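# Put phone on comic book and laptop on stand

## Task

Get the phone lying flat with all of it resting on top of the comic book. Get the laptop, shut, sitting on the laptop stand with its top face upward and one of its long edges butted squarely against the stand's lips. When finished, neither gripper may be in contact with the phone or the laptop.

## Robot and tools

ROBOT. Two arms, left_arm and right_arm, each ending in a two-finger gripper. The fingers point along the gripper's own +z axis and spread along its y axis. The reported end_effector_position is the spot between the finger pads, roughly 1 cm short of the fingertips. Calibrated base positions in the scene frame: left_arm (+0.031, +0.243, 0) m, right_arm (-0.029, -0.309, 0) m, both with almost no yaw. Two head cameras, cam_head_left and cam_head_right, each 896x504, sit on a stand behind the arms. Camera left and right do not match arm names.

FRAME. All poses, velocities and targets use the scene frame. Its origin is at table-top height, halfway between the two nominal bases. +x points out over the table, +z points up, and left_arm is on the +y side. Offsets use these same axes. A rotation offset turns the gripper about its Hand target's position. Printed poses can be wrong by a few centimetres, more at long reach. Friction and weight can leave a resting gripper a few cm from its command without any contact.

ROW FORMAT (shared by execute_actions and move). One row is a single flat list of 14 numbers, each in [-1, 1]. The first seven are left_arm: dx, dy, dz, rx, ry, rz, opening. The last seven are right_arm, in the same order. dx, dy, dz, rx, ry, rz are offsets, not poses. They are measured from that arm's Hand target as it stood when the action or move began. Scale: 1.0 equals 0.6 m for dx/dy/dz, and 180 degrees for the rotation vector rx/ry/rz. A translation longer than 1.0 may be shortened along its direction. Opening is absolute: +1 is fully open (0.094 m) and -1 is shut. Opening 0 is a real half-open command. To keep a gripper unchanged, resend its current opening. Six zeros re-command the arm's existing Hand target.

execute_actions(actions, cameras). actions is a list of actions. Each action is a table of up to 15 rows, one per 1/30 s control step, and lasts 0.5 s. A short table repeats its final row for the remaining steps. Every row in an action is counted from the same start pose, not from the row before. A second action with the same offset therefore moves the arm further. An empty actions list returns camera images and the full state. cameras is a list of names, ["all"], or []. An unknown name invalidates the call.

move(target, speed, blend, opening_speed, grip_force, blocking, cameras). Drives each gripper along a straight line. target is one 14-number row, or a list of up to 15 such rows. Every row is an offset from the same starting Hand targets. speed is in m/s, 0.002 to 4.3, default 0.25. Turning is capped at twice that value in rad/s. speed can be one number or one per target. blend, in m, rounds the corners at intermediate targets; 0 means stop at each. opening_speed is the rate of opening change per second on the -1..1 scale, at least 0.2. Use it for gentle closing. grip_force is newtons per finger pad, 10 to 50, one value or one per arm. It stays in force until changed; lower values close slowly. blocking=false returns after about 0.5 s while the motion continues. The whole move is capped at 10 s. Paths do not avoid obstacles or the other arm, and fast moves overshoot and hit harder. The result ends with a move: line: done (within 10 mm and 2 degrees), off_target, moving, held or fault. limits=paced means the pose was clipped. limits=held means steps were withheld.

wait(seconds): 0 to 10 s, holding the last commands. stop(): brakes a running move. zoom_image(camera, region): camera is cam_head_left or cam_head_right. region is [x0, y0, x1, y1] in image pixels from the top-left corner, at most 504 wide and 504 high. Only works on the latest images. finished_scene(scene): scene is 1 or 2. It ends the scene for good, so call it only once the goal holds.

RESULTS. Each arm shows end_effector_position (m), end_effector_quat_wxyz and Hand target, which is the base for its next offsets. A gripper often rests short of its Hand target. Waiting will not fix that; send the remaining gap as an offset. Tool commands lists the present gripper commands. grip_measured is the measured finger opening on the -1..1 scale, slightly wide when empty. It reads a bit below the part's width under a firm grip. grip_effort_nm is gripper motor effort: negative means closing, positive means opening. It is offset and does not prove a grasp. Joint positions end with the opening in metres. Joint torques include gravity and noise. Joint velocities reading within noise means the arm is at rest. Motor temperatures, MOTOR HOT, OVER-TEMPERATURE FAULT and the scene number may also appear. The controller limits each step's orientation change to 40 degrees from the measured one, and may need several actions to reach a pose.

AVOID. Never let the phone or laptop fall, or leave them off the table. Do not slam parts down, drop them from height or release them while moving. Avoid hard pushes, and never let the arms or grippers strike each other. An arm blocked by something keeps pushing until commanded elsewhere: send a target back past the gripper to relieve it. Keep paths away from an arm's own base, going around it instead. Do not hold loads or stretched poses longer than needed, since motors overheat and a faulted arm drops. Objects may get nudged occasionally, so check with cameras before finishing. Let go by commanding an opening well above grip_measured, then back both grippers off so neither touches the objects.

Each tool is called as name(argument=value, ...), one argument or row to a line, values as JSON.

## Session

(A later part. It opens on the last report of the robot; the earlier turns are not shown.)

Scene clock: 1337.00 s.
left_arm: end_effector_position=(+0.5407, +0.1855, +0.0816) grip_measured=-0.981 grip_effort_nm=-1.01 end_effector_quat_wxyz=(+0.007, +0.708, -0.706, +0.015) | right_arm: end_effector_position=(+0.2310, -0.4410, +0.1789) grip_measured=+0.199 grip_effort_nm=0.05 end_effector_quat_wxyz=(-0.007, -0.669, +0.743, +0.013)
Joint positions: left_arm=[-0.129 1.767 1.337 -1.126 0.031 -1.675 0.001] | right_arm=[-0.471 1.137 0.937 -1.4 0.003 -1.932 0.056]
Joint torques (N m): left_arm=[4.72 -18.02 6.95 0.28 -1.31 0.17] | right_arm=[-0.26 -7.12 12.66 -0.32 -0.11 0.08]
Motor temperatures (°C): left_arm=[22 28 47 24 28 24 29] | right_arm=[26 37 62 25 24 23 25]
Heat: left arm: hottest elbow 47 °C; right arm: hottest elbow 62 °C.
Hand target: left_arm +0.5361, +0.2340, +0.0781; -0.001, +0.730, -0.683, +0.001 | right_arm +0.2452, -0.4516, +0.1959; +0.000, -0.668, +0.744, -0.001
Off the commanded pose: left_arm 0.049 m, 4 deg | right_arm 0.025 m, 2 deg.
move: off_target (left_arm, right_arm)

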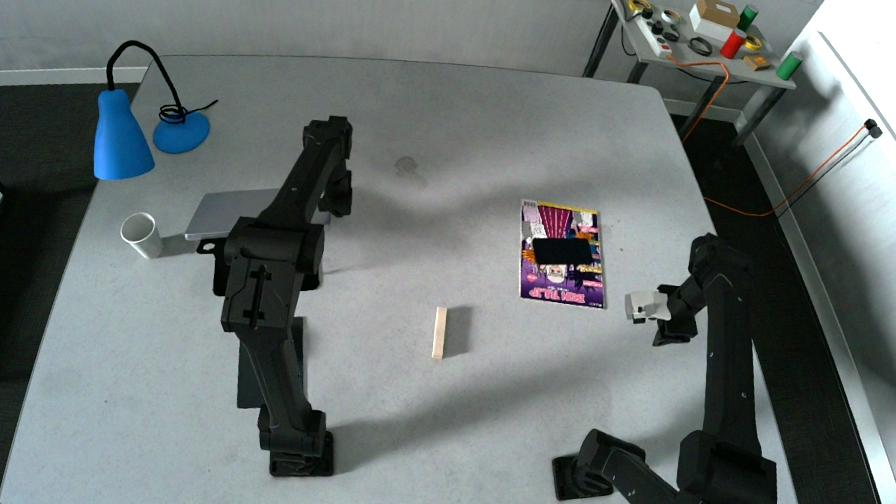

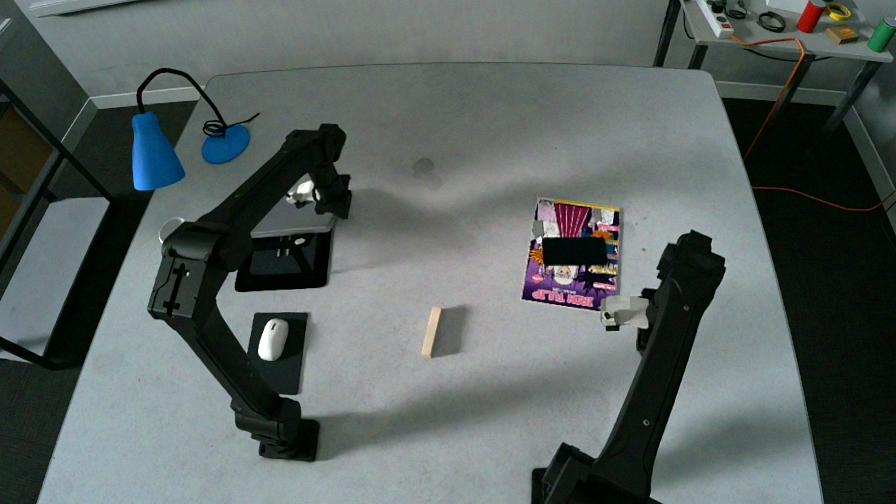

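move(
  target=[
    [0, -0.1333, 0, 0, 0, 0, -1, 0, 0, 0, 0, 0, 0, 0.2],
    [0, -0.25, 0.0, 0, 0, 0, -1, 0, 0, 0, 0, 0, 0, 0.2],
    [-0.15, -0.28, 0.3, 0, 0, 0, -1, 0, 0, 0, 0, 0, 0, 0.2],
  ],
  speed=[0.12, 0.2, 0.25],
  blend=[0.03, 0.03, 0],
  cameras=["cam_head_left", "cam_head_right"],
)

zoom_image(
  camera="cam_head_left",
  region=[180, 170, 350, 290],
)

zoom_image(
  camera="cam_head_right",
  region=[200, 170, 370, 290],
)

Scene clock: 1357.60 s.
left_arm: end_effector_position=(+0.4328, +0.0763, +0.2312) grip_measured=-0.981 grip_effort_nm=-1.00 end_effector_quat_wxyz=(+0.011, +0.730, -0.683, -0.027) | right_arm: end_effector_position=(+0.2310, -0.4410, +0.1789) grip_measured=+0.199 grip_effort_nm=0.05 end_effector_quat_wxyz=(-0.007, -0.669, +0.743, +0.013)
Joint positions: left_arm=[-0.419 1.517 1.429 -1.541 0.002 -2.029 0.001] | right_arm=[-0.471 1.137 0.937 -1.4 0.003 -1.932 0.056]
Joint torques (N m): left_arm=[-2.08 -14.56 16.1 -0.4 -0.22 -0.18] | right_arm=[-0.26 -7.06 12.66 -0.34 -0.11 0.08]
Motor temperatures (°C): left_arm=[23 28 45 24 29 24 29] | right_arm=[26 37 62 25 24 23 25]
Heat: left arm: hottest elbow 45 °C; right arm: hottest elbow 62 °C.
Hand target: left_arm +0.4461, +0.0659, +0.2581; -0.001, +0.730, -0.683, +0.001 | right_arm +0.2452, -0.4516, +0.1959; +0.000, -0.668, +0.744, -0.001
Off the commanded pose: left_arm 0.032 m, 3 deg | right_arm 0.025 m, 2 deg.
move: off_target (left_arm, right_arm)

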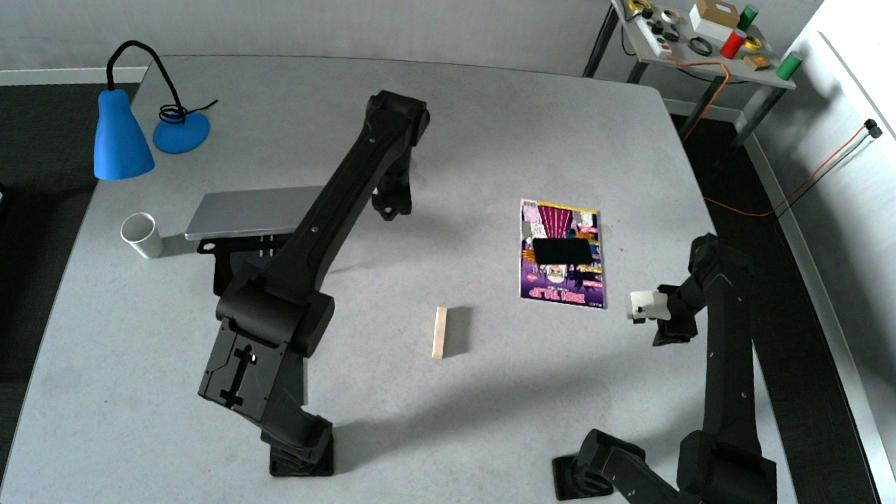

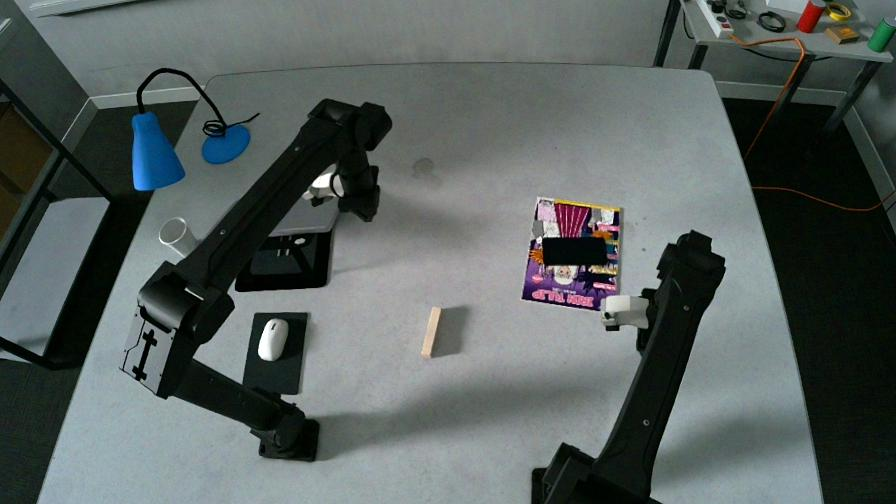

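Scaled by 2.965.

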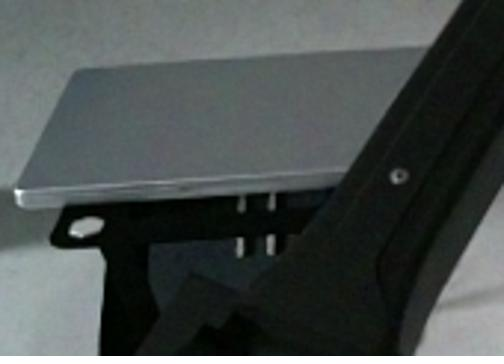

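Scaled by 2.965.

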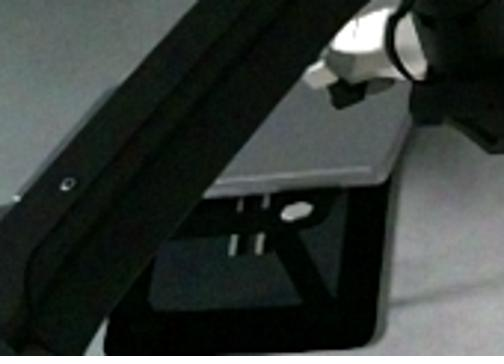

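move(
  target=[
    [-0.15, 0.1, 0.05, 0.0227, -0.3325, 0, -0.6, 0, 0, 0, 0, 0, 0, 0.2],
    [-0.24, 0.55, 0.02, 0.0227, -0.3325, 0, -0.6, 0, 0, 0, 0, 0, 0, 0.2],
  ],
  speed=0.3,
  blend=[0.05, 0],
  cameras=["cam_head_left", "cam_head_right"],
)

zoom_image(
  camera="cam_head_left",
  region=[180, 170, 350, 290],
)

zoom_image(
  camera="cam_head_right",
  region=[200, 170, 370, 290],
)

Scene clock: 1366.80 s.
left_arm: end_effector_position=(+0.2989, +0.3864, +0.2458) grip_measured=-0.602 grip_effort_nm=0.13 end_effector_quat_wxyz=(-0.348, +0.640, -0.592, +0.345) | right_arm: end_effector_position=(+0.2310, -0.4410, +0.1789) grip_measured=+0.199 grip_effort_nm=0.05 end_effector_quat_wxyz=(-0.007, -0.669, +0.743, +0.013)
Joint positions: left_arm=[0.828 0.59 0.558 -0.692 0.67 -1.104 0.019] | right_arm=[-0.471 1.137 0.937 -1.4 0.003 -1.932 0.056]
Joint torques (N m): left_arm=[-0.91 -1.85 16.06 1.14 0.38 0.13] | right_arm=[-0.26 -7.18 12.64 -0.32 -0.11 0.08]
Motor temperatures (°C): left_arm=[22 28 46 24 28 24 29] | right_arm=[26 37 62 25 24 23 25]
Heat: left arm: hottest elbow 46 °C; right arm: hottest elbow 62 °C.
Hand target: left_arm +0.3021, +0.3959, +0.2700; -0.366, +0.632, -0.591, +0.342 | right_arm +0.2452, -0.4516, +0.1959; +0.000, -0.668, +0.744, -0.001
Off the commanded pose: left_arm 0.026 m, 2 deg | right_arm 0.025 m, 2 deg.
move: off_target (left_arm, right_arm)

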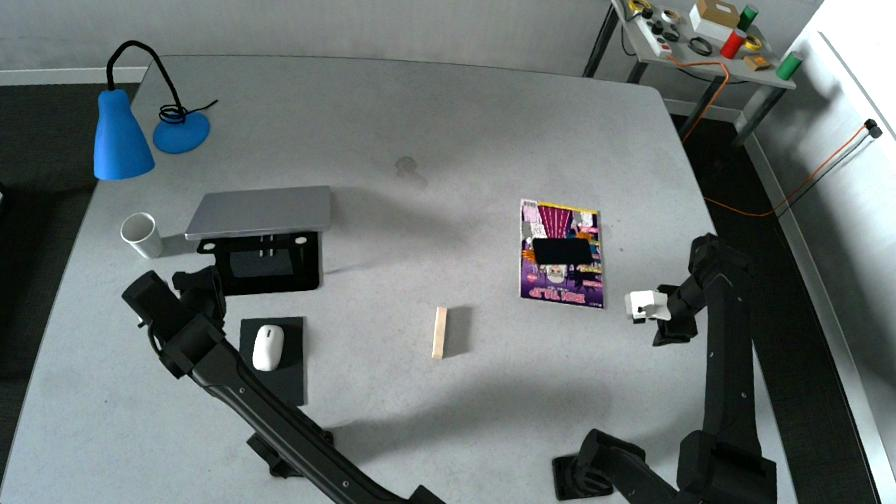

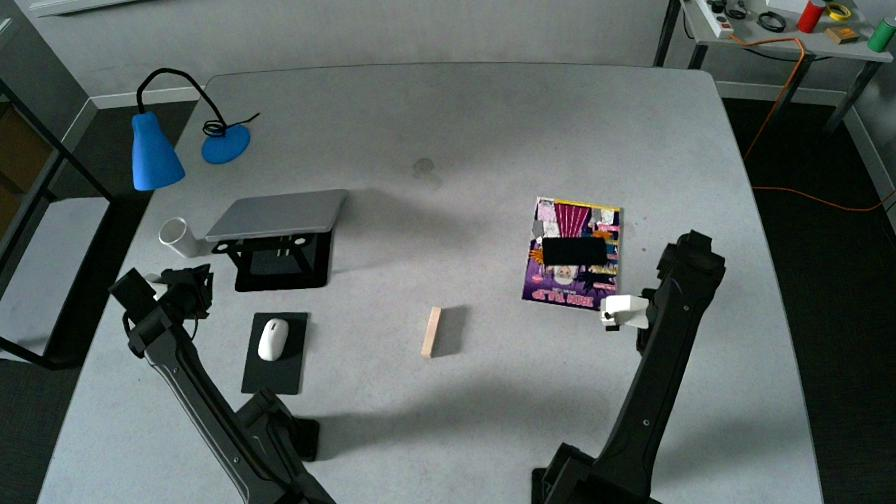

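Scaled by 2.965.

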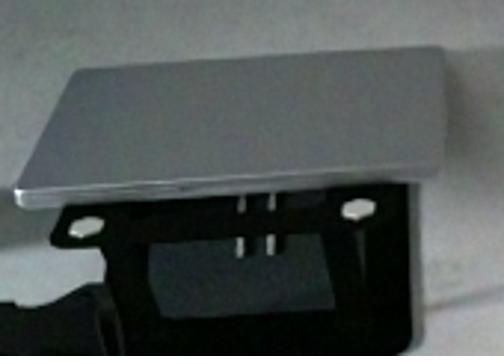

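Scaled by 2.965.

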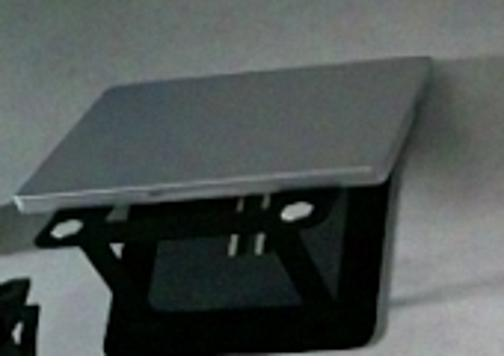

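zoom_image(
  camera="cam_head_left",
  region=[290, 175, 350, 245],
)

zoom_image(
  camera="cam_head_right",
  region=[290, 180, 360, 250],
)

zoom_image(
  camera="cam_head_left",
  region=[180, 185, 250, 255],
)

zoom_image(
  camera="cam_head_right",
  region=[200, 190, 270, 260],
)

Scaled by 7.200.

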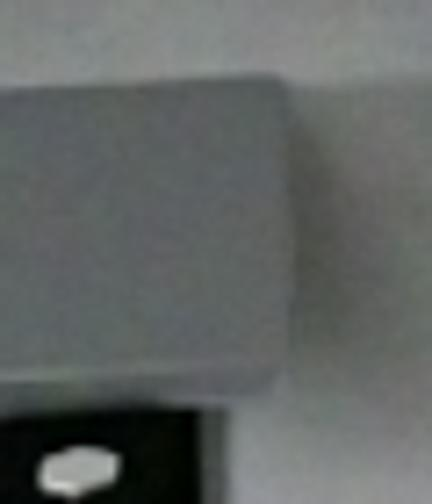

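Scaled by 7.200.

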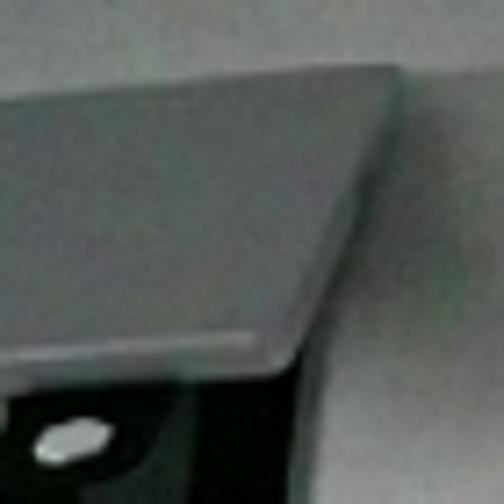

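Scaled by 7.200.

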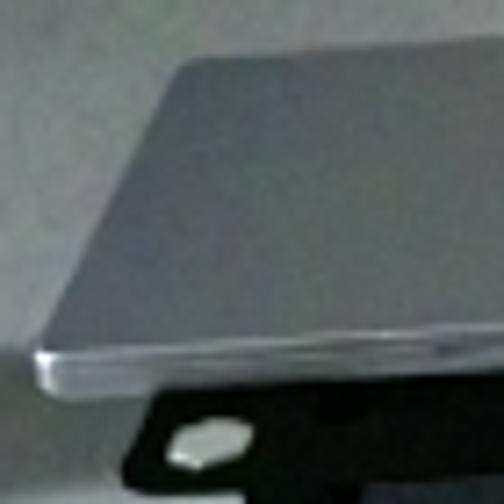

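Scaled by 7.200.

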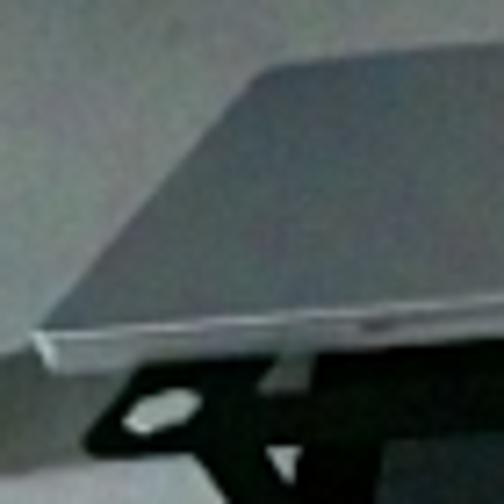

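move(
  target=[
    [0.0, 0, 0, -0.0019, 0.0277, 0, 1, 0, 0, 0, 0, 0, 0, 0.2],
    [0.1632, -0.018, -0.05, -0.0019, 0.0277, 0, 1, 0, 0, 0, 0, 0, 0, 0.2],
  ],
  speed=0.2,
  blend=[0.005, 0],
  cameras=["cam_head_left", "cam_head_right"],
)

zoom_image(
  camera="cam_head_left",
  region=[170, 180, 340, 300],
)

zoom_image(
  camera="cam_head_right",
  region=[180, 180, 350, 300],
)

Scene clock: 1419.10 s.
left_arm: end_effector_position=(+0.3760, +0.3772, +0.2003) grip_measured=+0.998 grip_effort_nm=0.13 end_effector_quat_wxyz=(-0.306, +0.666, -0.609, +0.303) | right_arm: end_effector_position=(+0.2310, -0.4410, +0.1789) grip_measured=+0.199 grip_effort_nm=0.05 end_effector_quat_wxyz=(-0.007, -0.669, +0.743, +0.013)
Joint positions: left_arm=[0.52 0.849 0.585 -0.48 0.381 -1.281 0.094] | right_arm=[-0.471 1.137 0.937 -1.4 0.003 -1.932 0.056]
Joint torques (N m): left_arm=[-2.78 -4.01 17.84 1.98 -0.04 -0.06] | right_arm=[-0.21 -7.18 12.67 -0.32 -0.11 0.08]
Motor temperatures (°C): left_arm=[22 26 50 24 28 24 28] | right_arm=[26 37 63 25 24 23 24]
Heat: left arm: hottest elbow 50 °C; right arm: hottest elbow 63 °C.
Hand target: left_arm +0.4000, +0.3851, +0.2401; -0.338, +0.647, -0.605, +0.316 | right_arm +0.2452, -0.4516, +0.1959; +0.000, -0.668, +0.744, -0.001
Off the commanded pose: left_arm 0.047 m, 5 deg | right_arm 0.025 m, 2 deg.
move: off_target (left_arm, right_arm); blend cut to 0 m at target 1

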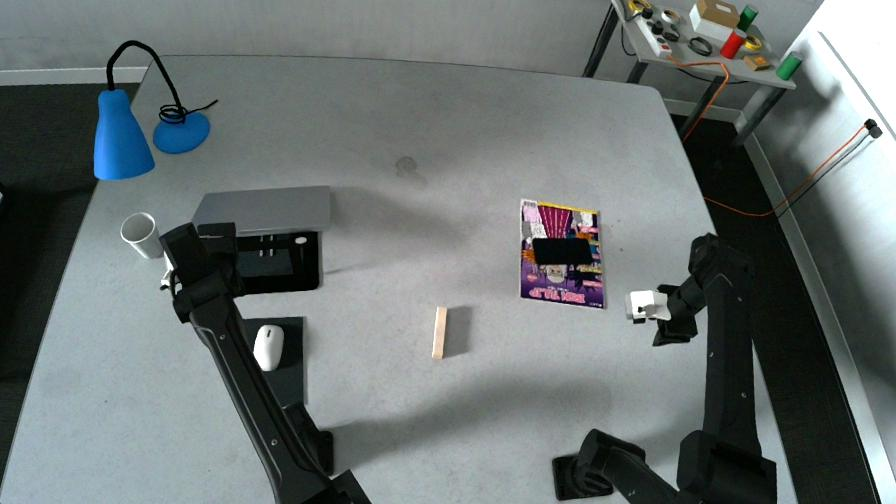

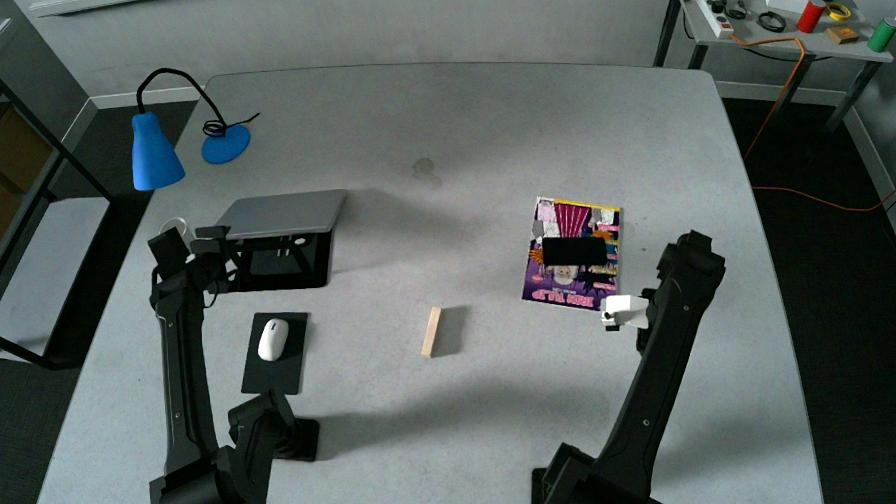

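Scaled by 2.965.

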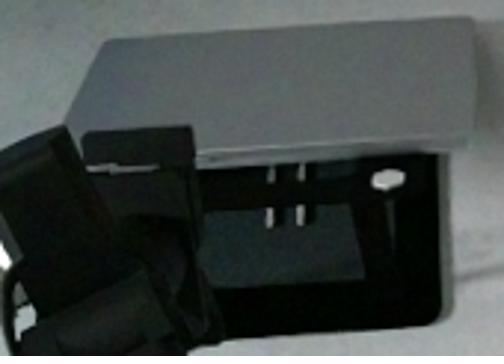

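Scaled by 2.965.

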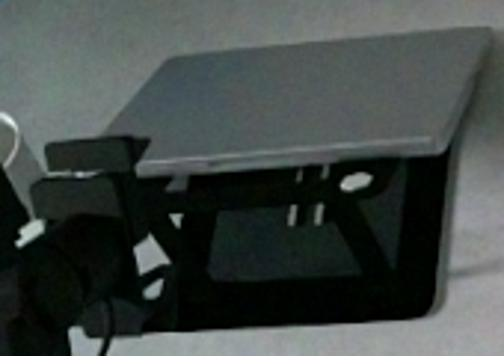

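move(
  target=[0.125, -0.02, 0.0167, 0.0015, -0.0222, 0, 1, 0, 0, 0, 0, 0, 0, 0.2],
  speed=0.15,
  cameras=["cam_head_left", "cam_head_right"],
)

zoom_image(
  camera="cam_head_left",
  region=[170, 180, 340, 300],
)

zoom_image(
  camera="cam_head_right",
  region=[180, 180, 350, 300],
)

Scene clock: 1448.90 s.
left_arm: end_effector_position=(+0.4476, +0.3684, +0.2094) grip_measured=+0.998 grip_effort_nm=0.13 end_effector_quat_wxyz=(-0.330, +0.654, -0.601, +0.319) | right_arm: end_effector_position=(+0.2310, -0.4410, +0.1789) grip_measured=+0.199 grip_effort_nm=0.05 end_effector_quat_wxyz=(-0.007, -0.669, +0.743, +0.013)
Joint positions: left_arm=[0.375 1.023 0.663 -0.286 0.279 -1.391 0.094] | right_arm=[-0.471 1.137 0.937 -1.4 0.003 -1.932 0.056]
Joint torques (N m): left_arm=[-1.9 -6.42 17.91 2.14 -0.06 0.02] | right_arm=[-0.32 -7.18 12.63 -0.32 -0.11 0.07]
Motor temperatures (°C): left_arm=[22 26 55 24 27 23 28] | right_arm=[26 37 63 25 24 23 24]
Heat: left arm: hottest elbow 55 °C; right arm: hottest elbow 63 °C.
Hand target: left_arm +0.4751, +0.3731, +0.2501; -0.361, +0.635, -0.594, +0.337 | right_arm +0.2452, -0.4516, +0.1959; +0.000, -0.668, +0.744, -0.001
Off the commanded pose: left_arm 0.049 m, 5 deg | right_arm 0.025 m, 2 deg.
move: off_target (left_arm, right_arm)

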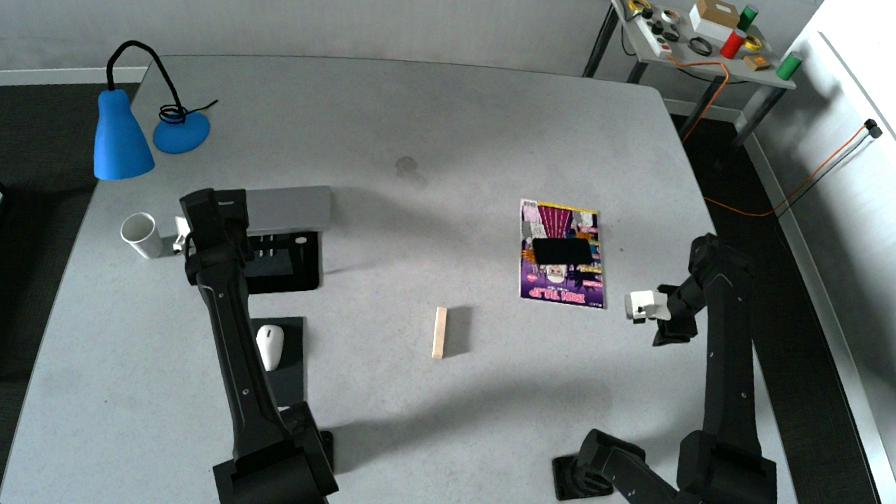

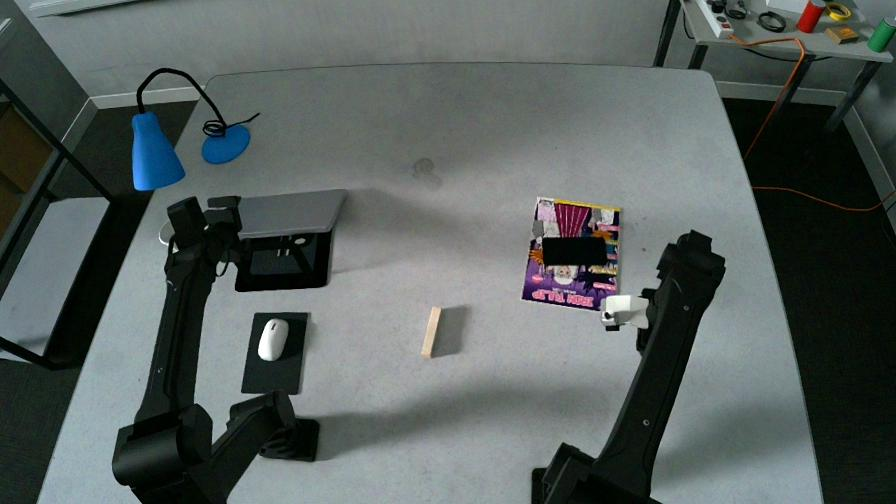

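Scaled by 2.965.

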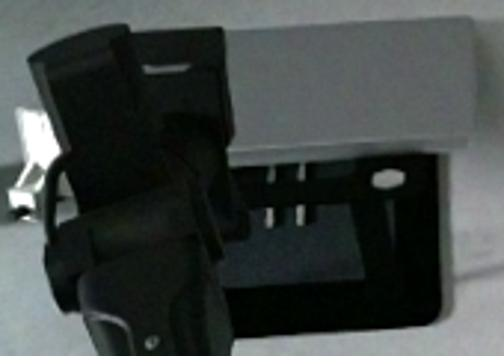

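Scaled by 2.965.

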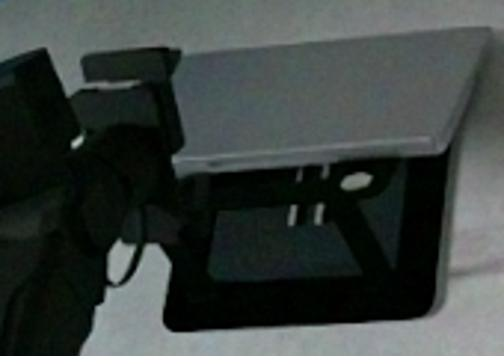

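move(
  target=[
    [0.0333, -0.0417, 0.0, 0, 0, 0, 1, 0, 0, 0, 0, 0, 0, 0.2],
    [0.0333, -0.0417, -0.05, 0, 0, 0, 1, 0, 0, 0, 0, 0, 0, 0.2],
  ],
  speed=0.08,
  blend=[0.01, 0],
  cameras=["cam_head_left", "cam_head_right"],
)

zoom_image(
  camera="cam_head_left",
  region=[170, 180, 340, 300],
)

zoom_image(
  camera="cam_head_right",
  region=[180, 180, 350, 300],
)

Scene clock: 1470.17 s.
left_arm: end_effector_position=(+0.4806, +0.3502, +0.2033) grip_measured=+0.998 grip_effort_nm=0.13 end_effector_quat_wxyz=(-0.348, +0.645, -0.598, +0.325) | right_arm: end_effector_position=(+0.2310, -0.4410, +0.1789) grip_measured=+0.199 grip_effort_nm=0.05 end_effector_quat_wxyz=(-0.007, -0.669, +0.743, +0.013)
Joint positions: left_arm=[0.281 1.101 0.671 -0.162 0.198 -1.442 0.094] | right_arm=[-0.471 1.137 0.937 -1.4 0.003 -1.932 0.056]
Joint torques (N m): left_arm=[-2.37 -7.88 13.71 2.26 -0.11 -0.01] | right_arm=[-0.26 -7.18 12.64 -0.34 -0.11 0.08]
Motor temperatures (°C): left_arm=[22 26 57 24 27 23 27] | right_arm=[26 37 63 25 24 23 24]
Heat: left arm: hottest elbow 57 °C; right arm: hottest elbow 63 °C.
Hand target: left_arm +0.4950, +0.3481, +0.2201; -0.361, +0.635, -0.594, +0.337 | right_arm +0.2452, -0.4516, +0.1959; +0.000, -0.668, +0.744, -0.001
Off the commanded pose: left_arm 0.022 m, 2 deg | right_arm 0.025 m, 2 deg.
move: off_target (left_arm, right_arm)

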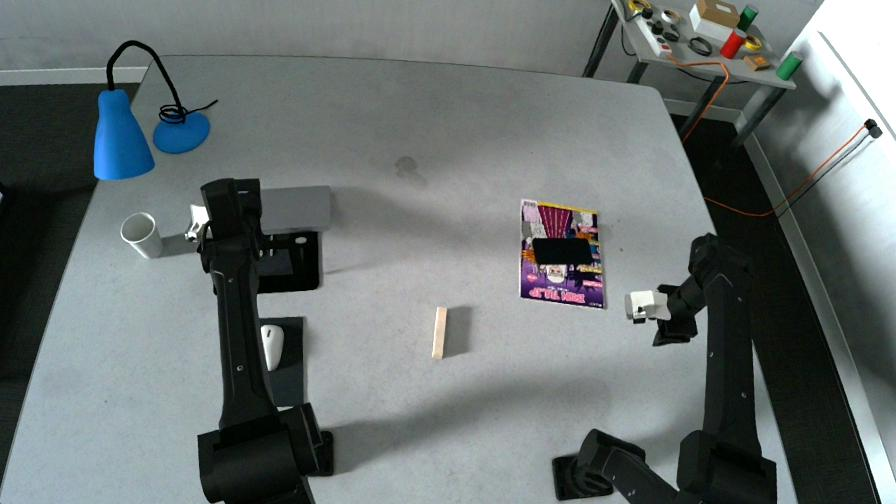

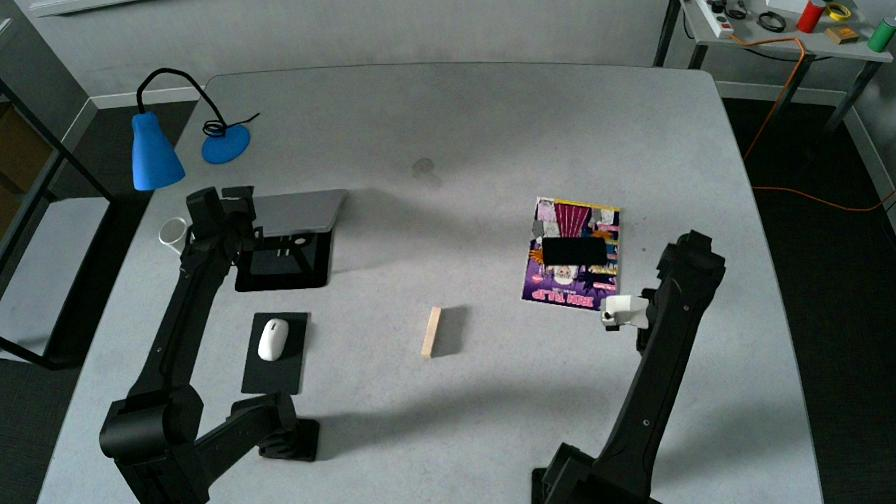

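Scaled by 2.965.

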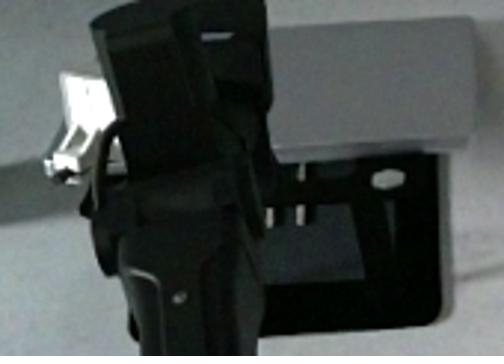

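Scaled by 2.965.

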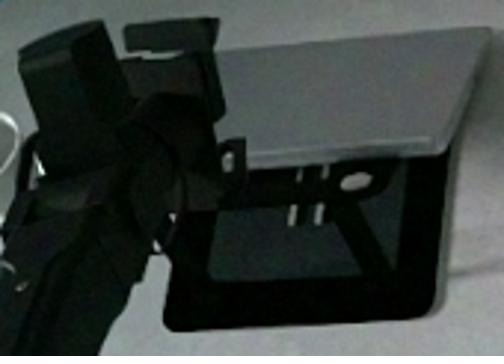

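move(
  target=[0.025, 0, -0.025, 0, 0, 0, 1, 0, 0, 0, 0, 0, 0, 0.2],
  speed=0.06,
  cameras=["cam_head_left", "cam_head_right"],
)

zoom_image(
  camera="cam_head_left",
  region=[170, 170, 340, 300],
)

zoom_image(
  camera="cam_head_right",
  region=[180, 170, 350, 300],
)

Scene clock: 1477.97 s.
left_arm: end_effector_position=(+0.4939, +0.3501, +0.1861) grip_measured=+0.998 grip_effort_nm=0.13 end_effector_quat_wxyz=(-0.346, +0.646, -0.599, +0.323) | right_arm: end_effector_position=(+0.2310, -0.4410, +0.1789) grip_measured=+0.199 grip_effort_nm=0.05 end_effector_quat_wxyz=(-0.007, -0.669, +0.743, +0.013)
Joint positions: left_arm=[0.268 1.167 0.671 -0.1 0.187 -1.449 0.094] | right_arm=[-0.471 1.137 0.937 -1.4 0.003 -1.932 0.056]
Joint torques (N m): left_arm=[-2.96 -8.64 13.68 2.15 -0.09 -0.01] | right_arm=[-0.26 -7.18 12.67 -0.32 -0.11 0.07]
Motor temperatures (°C): left_arm=[22 26 55 24 27 23 27] | right_arm=[26 37 63 25 24 23 24]
Heat: left arm: hottest elbow 55 °C; right arm: hottest elbow 63 °C.
Hand target: left_arm +0.5100, +0.3482, +0.2051; -0.361, +0.635, -0.594, +0.337 | right_arm +0.2452, -0.4516, +0.1959; +0.000, -0.668, +0.744, -0.001
Off the commanded pose: left_arm 0.025 m, 3 deg | right_arm 0.025 m, 2 deg.
move: off_target (left_arm, right_arm)

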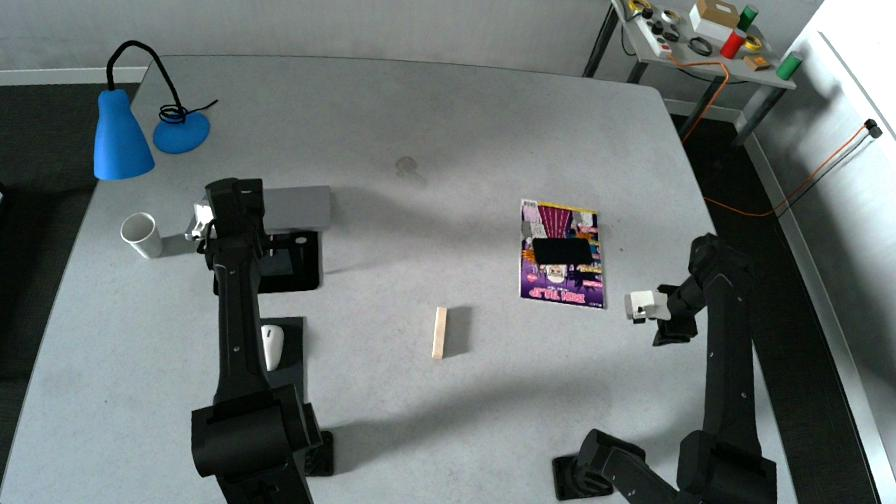

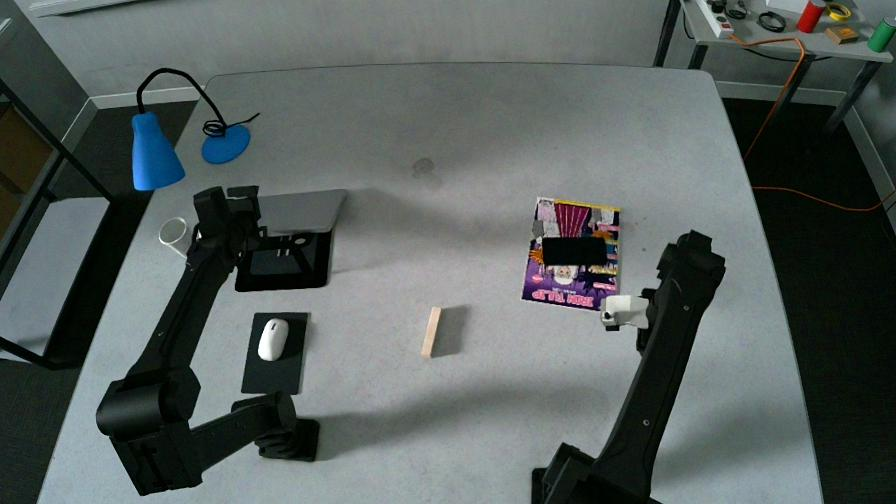

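Scaled by 2.965.

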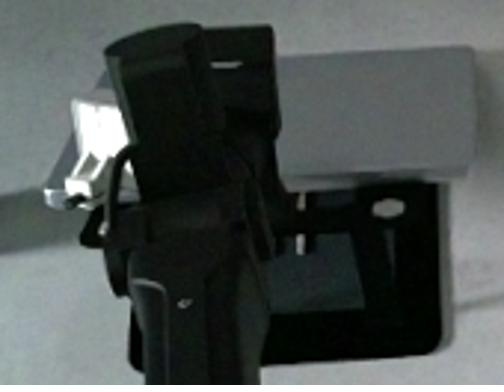

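Scaled by 2.965.

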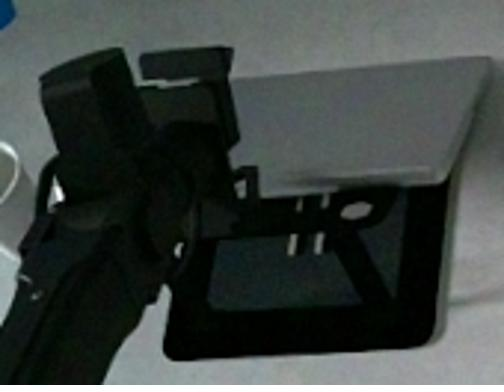

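move(
  target=[
    [-0.0667, 0, 0.0, 0, 0, 0, 1, 0, 0, 0, 0, 0, 0, 0.2],
    [-0.0667, 0, -0.04, 0, 0, 0, 1, 0, 0, 0, 0, 0, 0, 0.2],
  ],
  speed=0.08,
  cameras=["cam_head_left", "cam_head_right"],
)

zoom_image(
  camera="cam_head_left",
  region=[170, 170, 340, 300],
)

zoom_image(
  camera="cam_head_right",
  region=[180, 170, 350, 300],
)

Scene clock: 1489.77 s.
left_arm: end_effector_position=(+0.4707, +0.3419, +0.1849) grip_measured=+0.998 grip_effort_nm=0.13 end_effector_quat_wxyz=(-0.356, +0.635, -0.596, +0.339) | right_arm: end_effector_position=(+0.2310, -0.4410, +0.1789) grip_measured=+0.199 grip_effort_nm=0.05 end_effector_quat_wxyz=(-0.007, -0.669, +0.743, +0.013)
Joint positions: left_arm=[0.275 1.091 0.589 -0.055 0.211 -1.449 0.094] | right_arm=[-0.471 1.137 0.937 -1.4 0.003 -1.932 0.056]
Joint torques (N m): left_arm=[-0.44 -7.18 9.61 2.32 0.11 0.17] | right_arm=[-0.26 -7.24 12.67 -0.32 -0.11 0.08]
Motor temperatures (°C): left_arm=[22 26 53 24 27 23 27] | right_arm=[26 37 63 25 24 23 24]
Heat: left arm: hottest elbow 53 °C; right arm: hottest elbow 63 °C.
Hand target: left_arm +0.4700, +0.3481, +0.1810; -0.361, +0.635, -0.594, +0.337 | right_arm +0.2452, -0.4516, +0.1959; +0.000, -0.668, +0.744, -0.001
Off the commanded pose: left_arm 0.007 m, 1 deg | right_arm 0.025 m, 2 deg.
move: off_target (right_arm)

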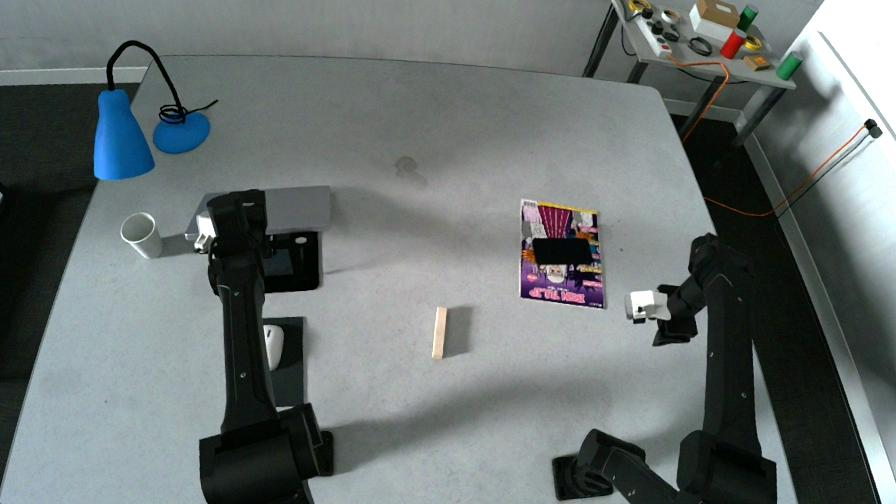

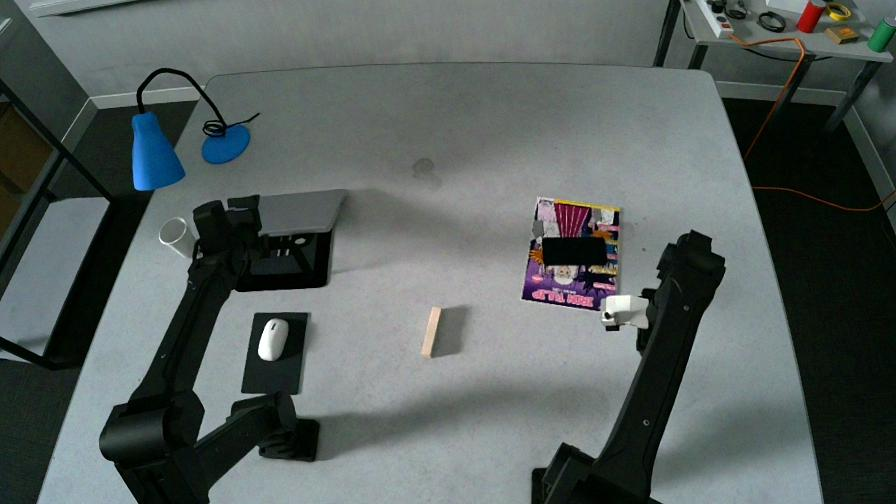

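Scaled by 2.965.

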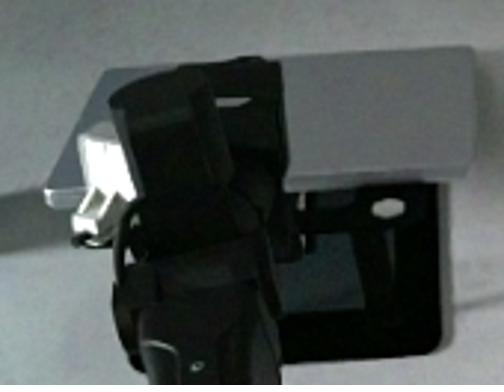

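Scaled by 2.965.

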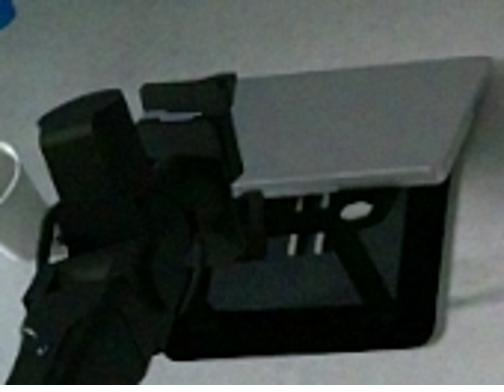

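move(
  target=[0.0333, 0, -0.0233, 0, 0, 0, 1, 0, 0, 0, 0, 0, 0, 0.2],
  speed=0.06,
  cameras=["cam_head_left", "cam_head_right"],
)

zoom_image(
  camera="cam_head_left",
  region=[170, 170, 340, 300],
)

zoom_image(
  camera="cam_head_right",
  region=[180, 170, 350, 300],
)

Scene clock: 1495.00 s.
left_arm: end_effector_position=(+0.4800, +0.3455, +0.1801) grip_measured=+0.998 grip_effort_nm=0.13 end_effector_quat_wxyz=(-0.364, +0.633, -0.591, +0.343) | right_arm: end_effector_position=(+0.2310, -0.4410, +0.1789) grip_measured=+0.199 grip_effort_nm=0.05 end_effector_quat_wxyz=(-0.007, -0.669, +0.743, +0.013)
Joint positions: left_arm=[0.275 1.131 0.589 0.006 0.207 -1.455 0.094] | right_arm=[-0.471 1.137 0.937 -1.4 0.003 -1.932 0.056]
Joint torques (N m): left_arm=[-2.08 -4.25 11.06 2.84 -0.34 0.09] | right_arm=[-0.21 -7.12 12.66 -0.32 -0.11 0.08]
Motor temperatures (°C): left_arm=[22 26 53 24 27 23 27] | right_arm=[26 37 63 25 24 23 24]
Heat: left arm: hottest elbow 53 °C; right arm: hottest elbow 63 °C.
Hand target: left_arm +0.4900, +0.3481, +0.1671; -0.361, +0.635, -0.594, +0.337 | right_arm +0.2452, -0.4516, +0.1959; +0.000, -0.668, +0.744, -0.001
Off the commanded pose: left_arm 0.017 m, 1 deg | right_arm 0.025 m, 2 deg.
move: off_target (left_arm, right_arm)

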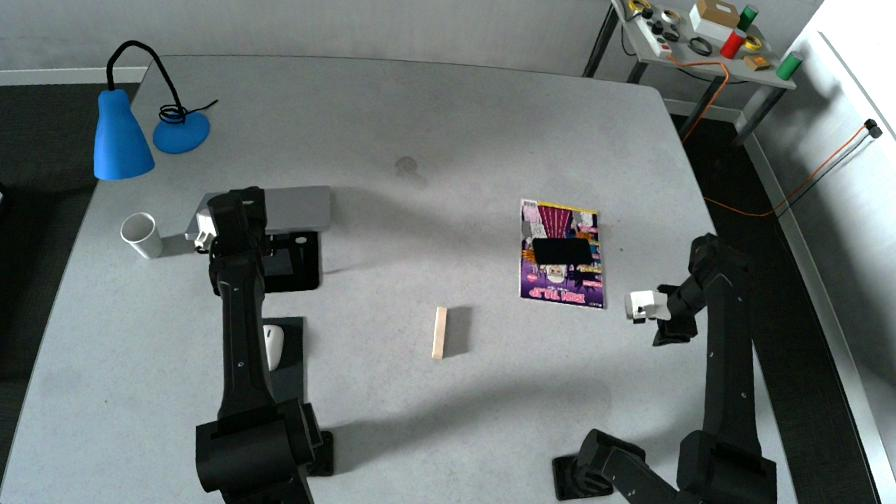

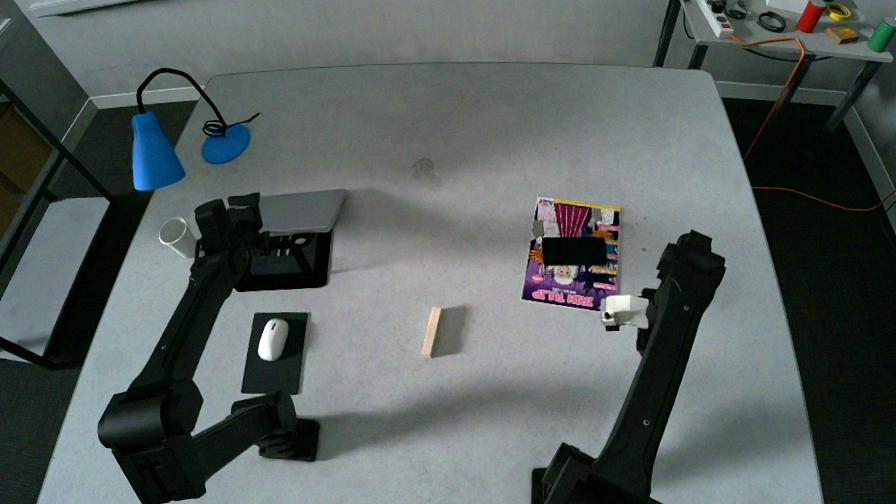

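Scaled by 2.965.

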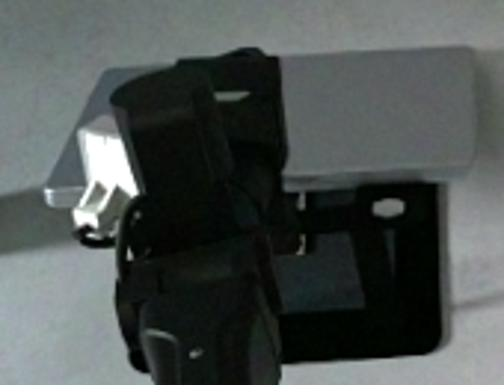

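Scaled by 2.965.

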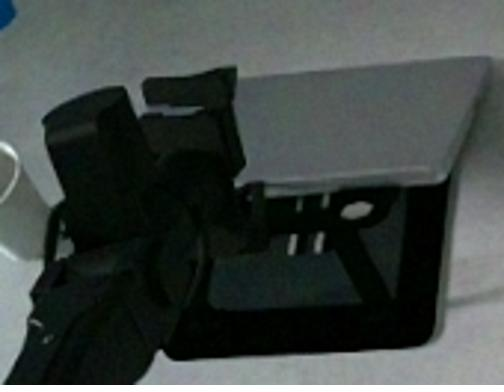

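move(
  target=[0.025, 0, -0.0117, 0, 0, 0, 1, 0, 0, 0, 0, 0, 0, 0.2],
  speed=0.05,
  cameras=["cam_head_left", "cam_head_right"],
)

zoom_image(
  camera="cam_head_left",
  region=[170, 170, 340, 300],
)

zoom_image(
  camera="cam_head_right",
  region=[180, 170, 350, 300],
)

Scene clock: 1500.77 s.
left_arm: end_effector_position=(+0.4995, +0.3518, +0.1750) grip_measured=+0.998 grip_effort_nm=0.13 end_effector_quat_wxyz=(-0.374, +0.632, -0.583, +0.347) | right_arm: end_effector_position=(+0.2310, -0.4410, +0.1789) grip_measured=+0.199 grip_effort_nm=0.05 end_effector_quat_wxyz=(-0.007, -0.669, +0.743, +0.013)
Joint positions: left_arm=[0.27 1.205 0.611 0.084 0.194 -1.467 0.094] | right_arm=[-0.471 1.137 0.937 -1.4 0.003 -1.932 0.056]
Joint torques (N m): left_arm=[-2.2 -6.36 10.91 1.47 -0.24 0.23] | right_arm=[-0.32 -7.12 12.64 -0.32 -0.11 0.09]
Motor temperatures (°C): left_arm=[22 26 52 24 27 23 27] | right_arm=[26 37 63 25 24 23 24]
Heat: left arm: hottest elbow 52 °C; right arm: hottest elbow 63 °C.
Hand target: left_arm +0.5049, +0.3482, +0.1601; -0.361, +0.635, -0.594, +0.337 | right_arm +0.2452, -0.4516, +0.1959; +0.000, -0.668, +0.744, -0.001
Off the commanded pose: left_arm 0.016 m, 2 deg | right_arm 0.025 m, 2 deg.
move: off_target (left_arm, right_arm)

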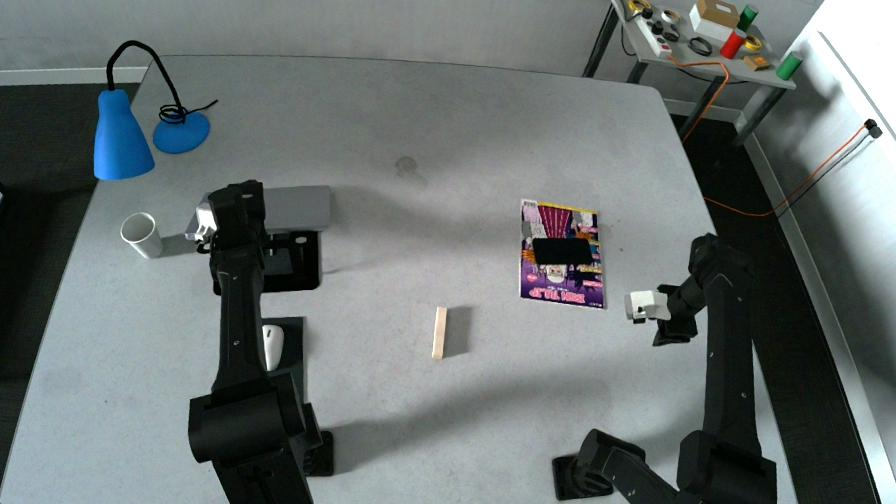

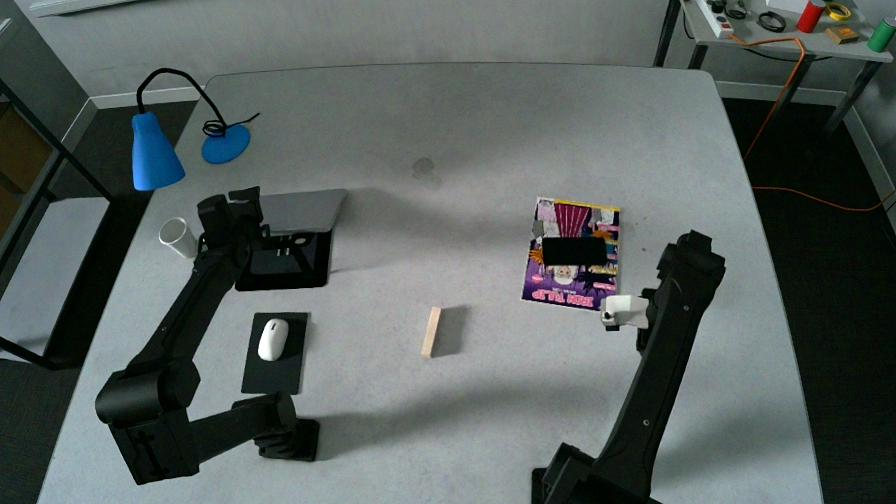

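Scaled by 2.965.

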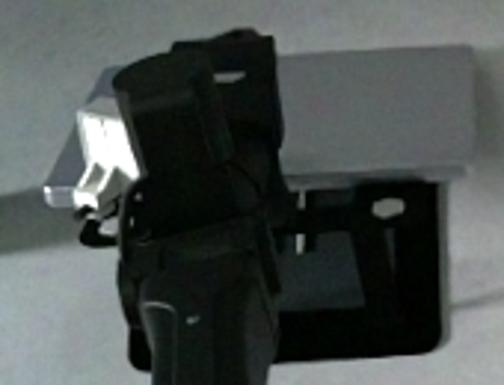

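Scaled by 2.965.

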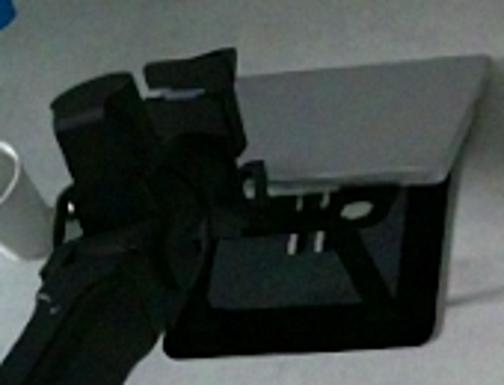

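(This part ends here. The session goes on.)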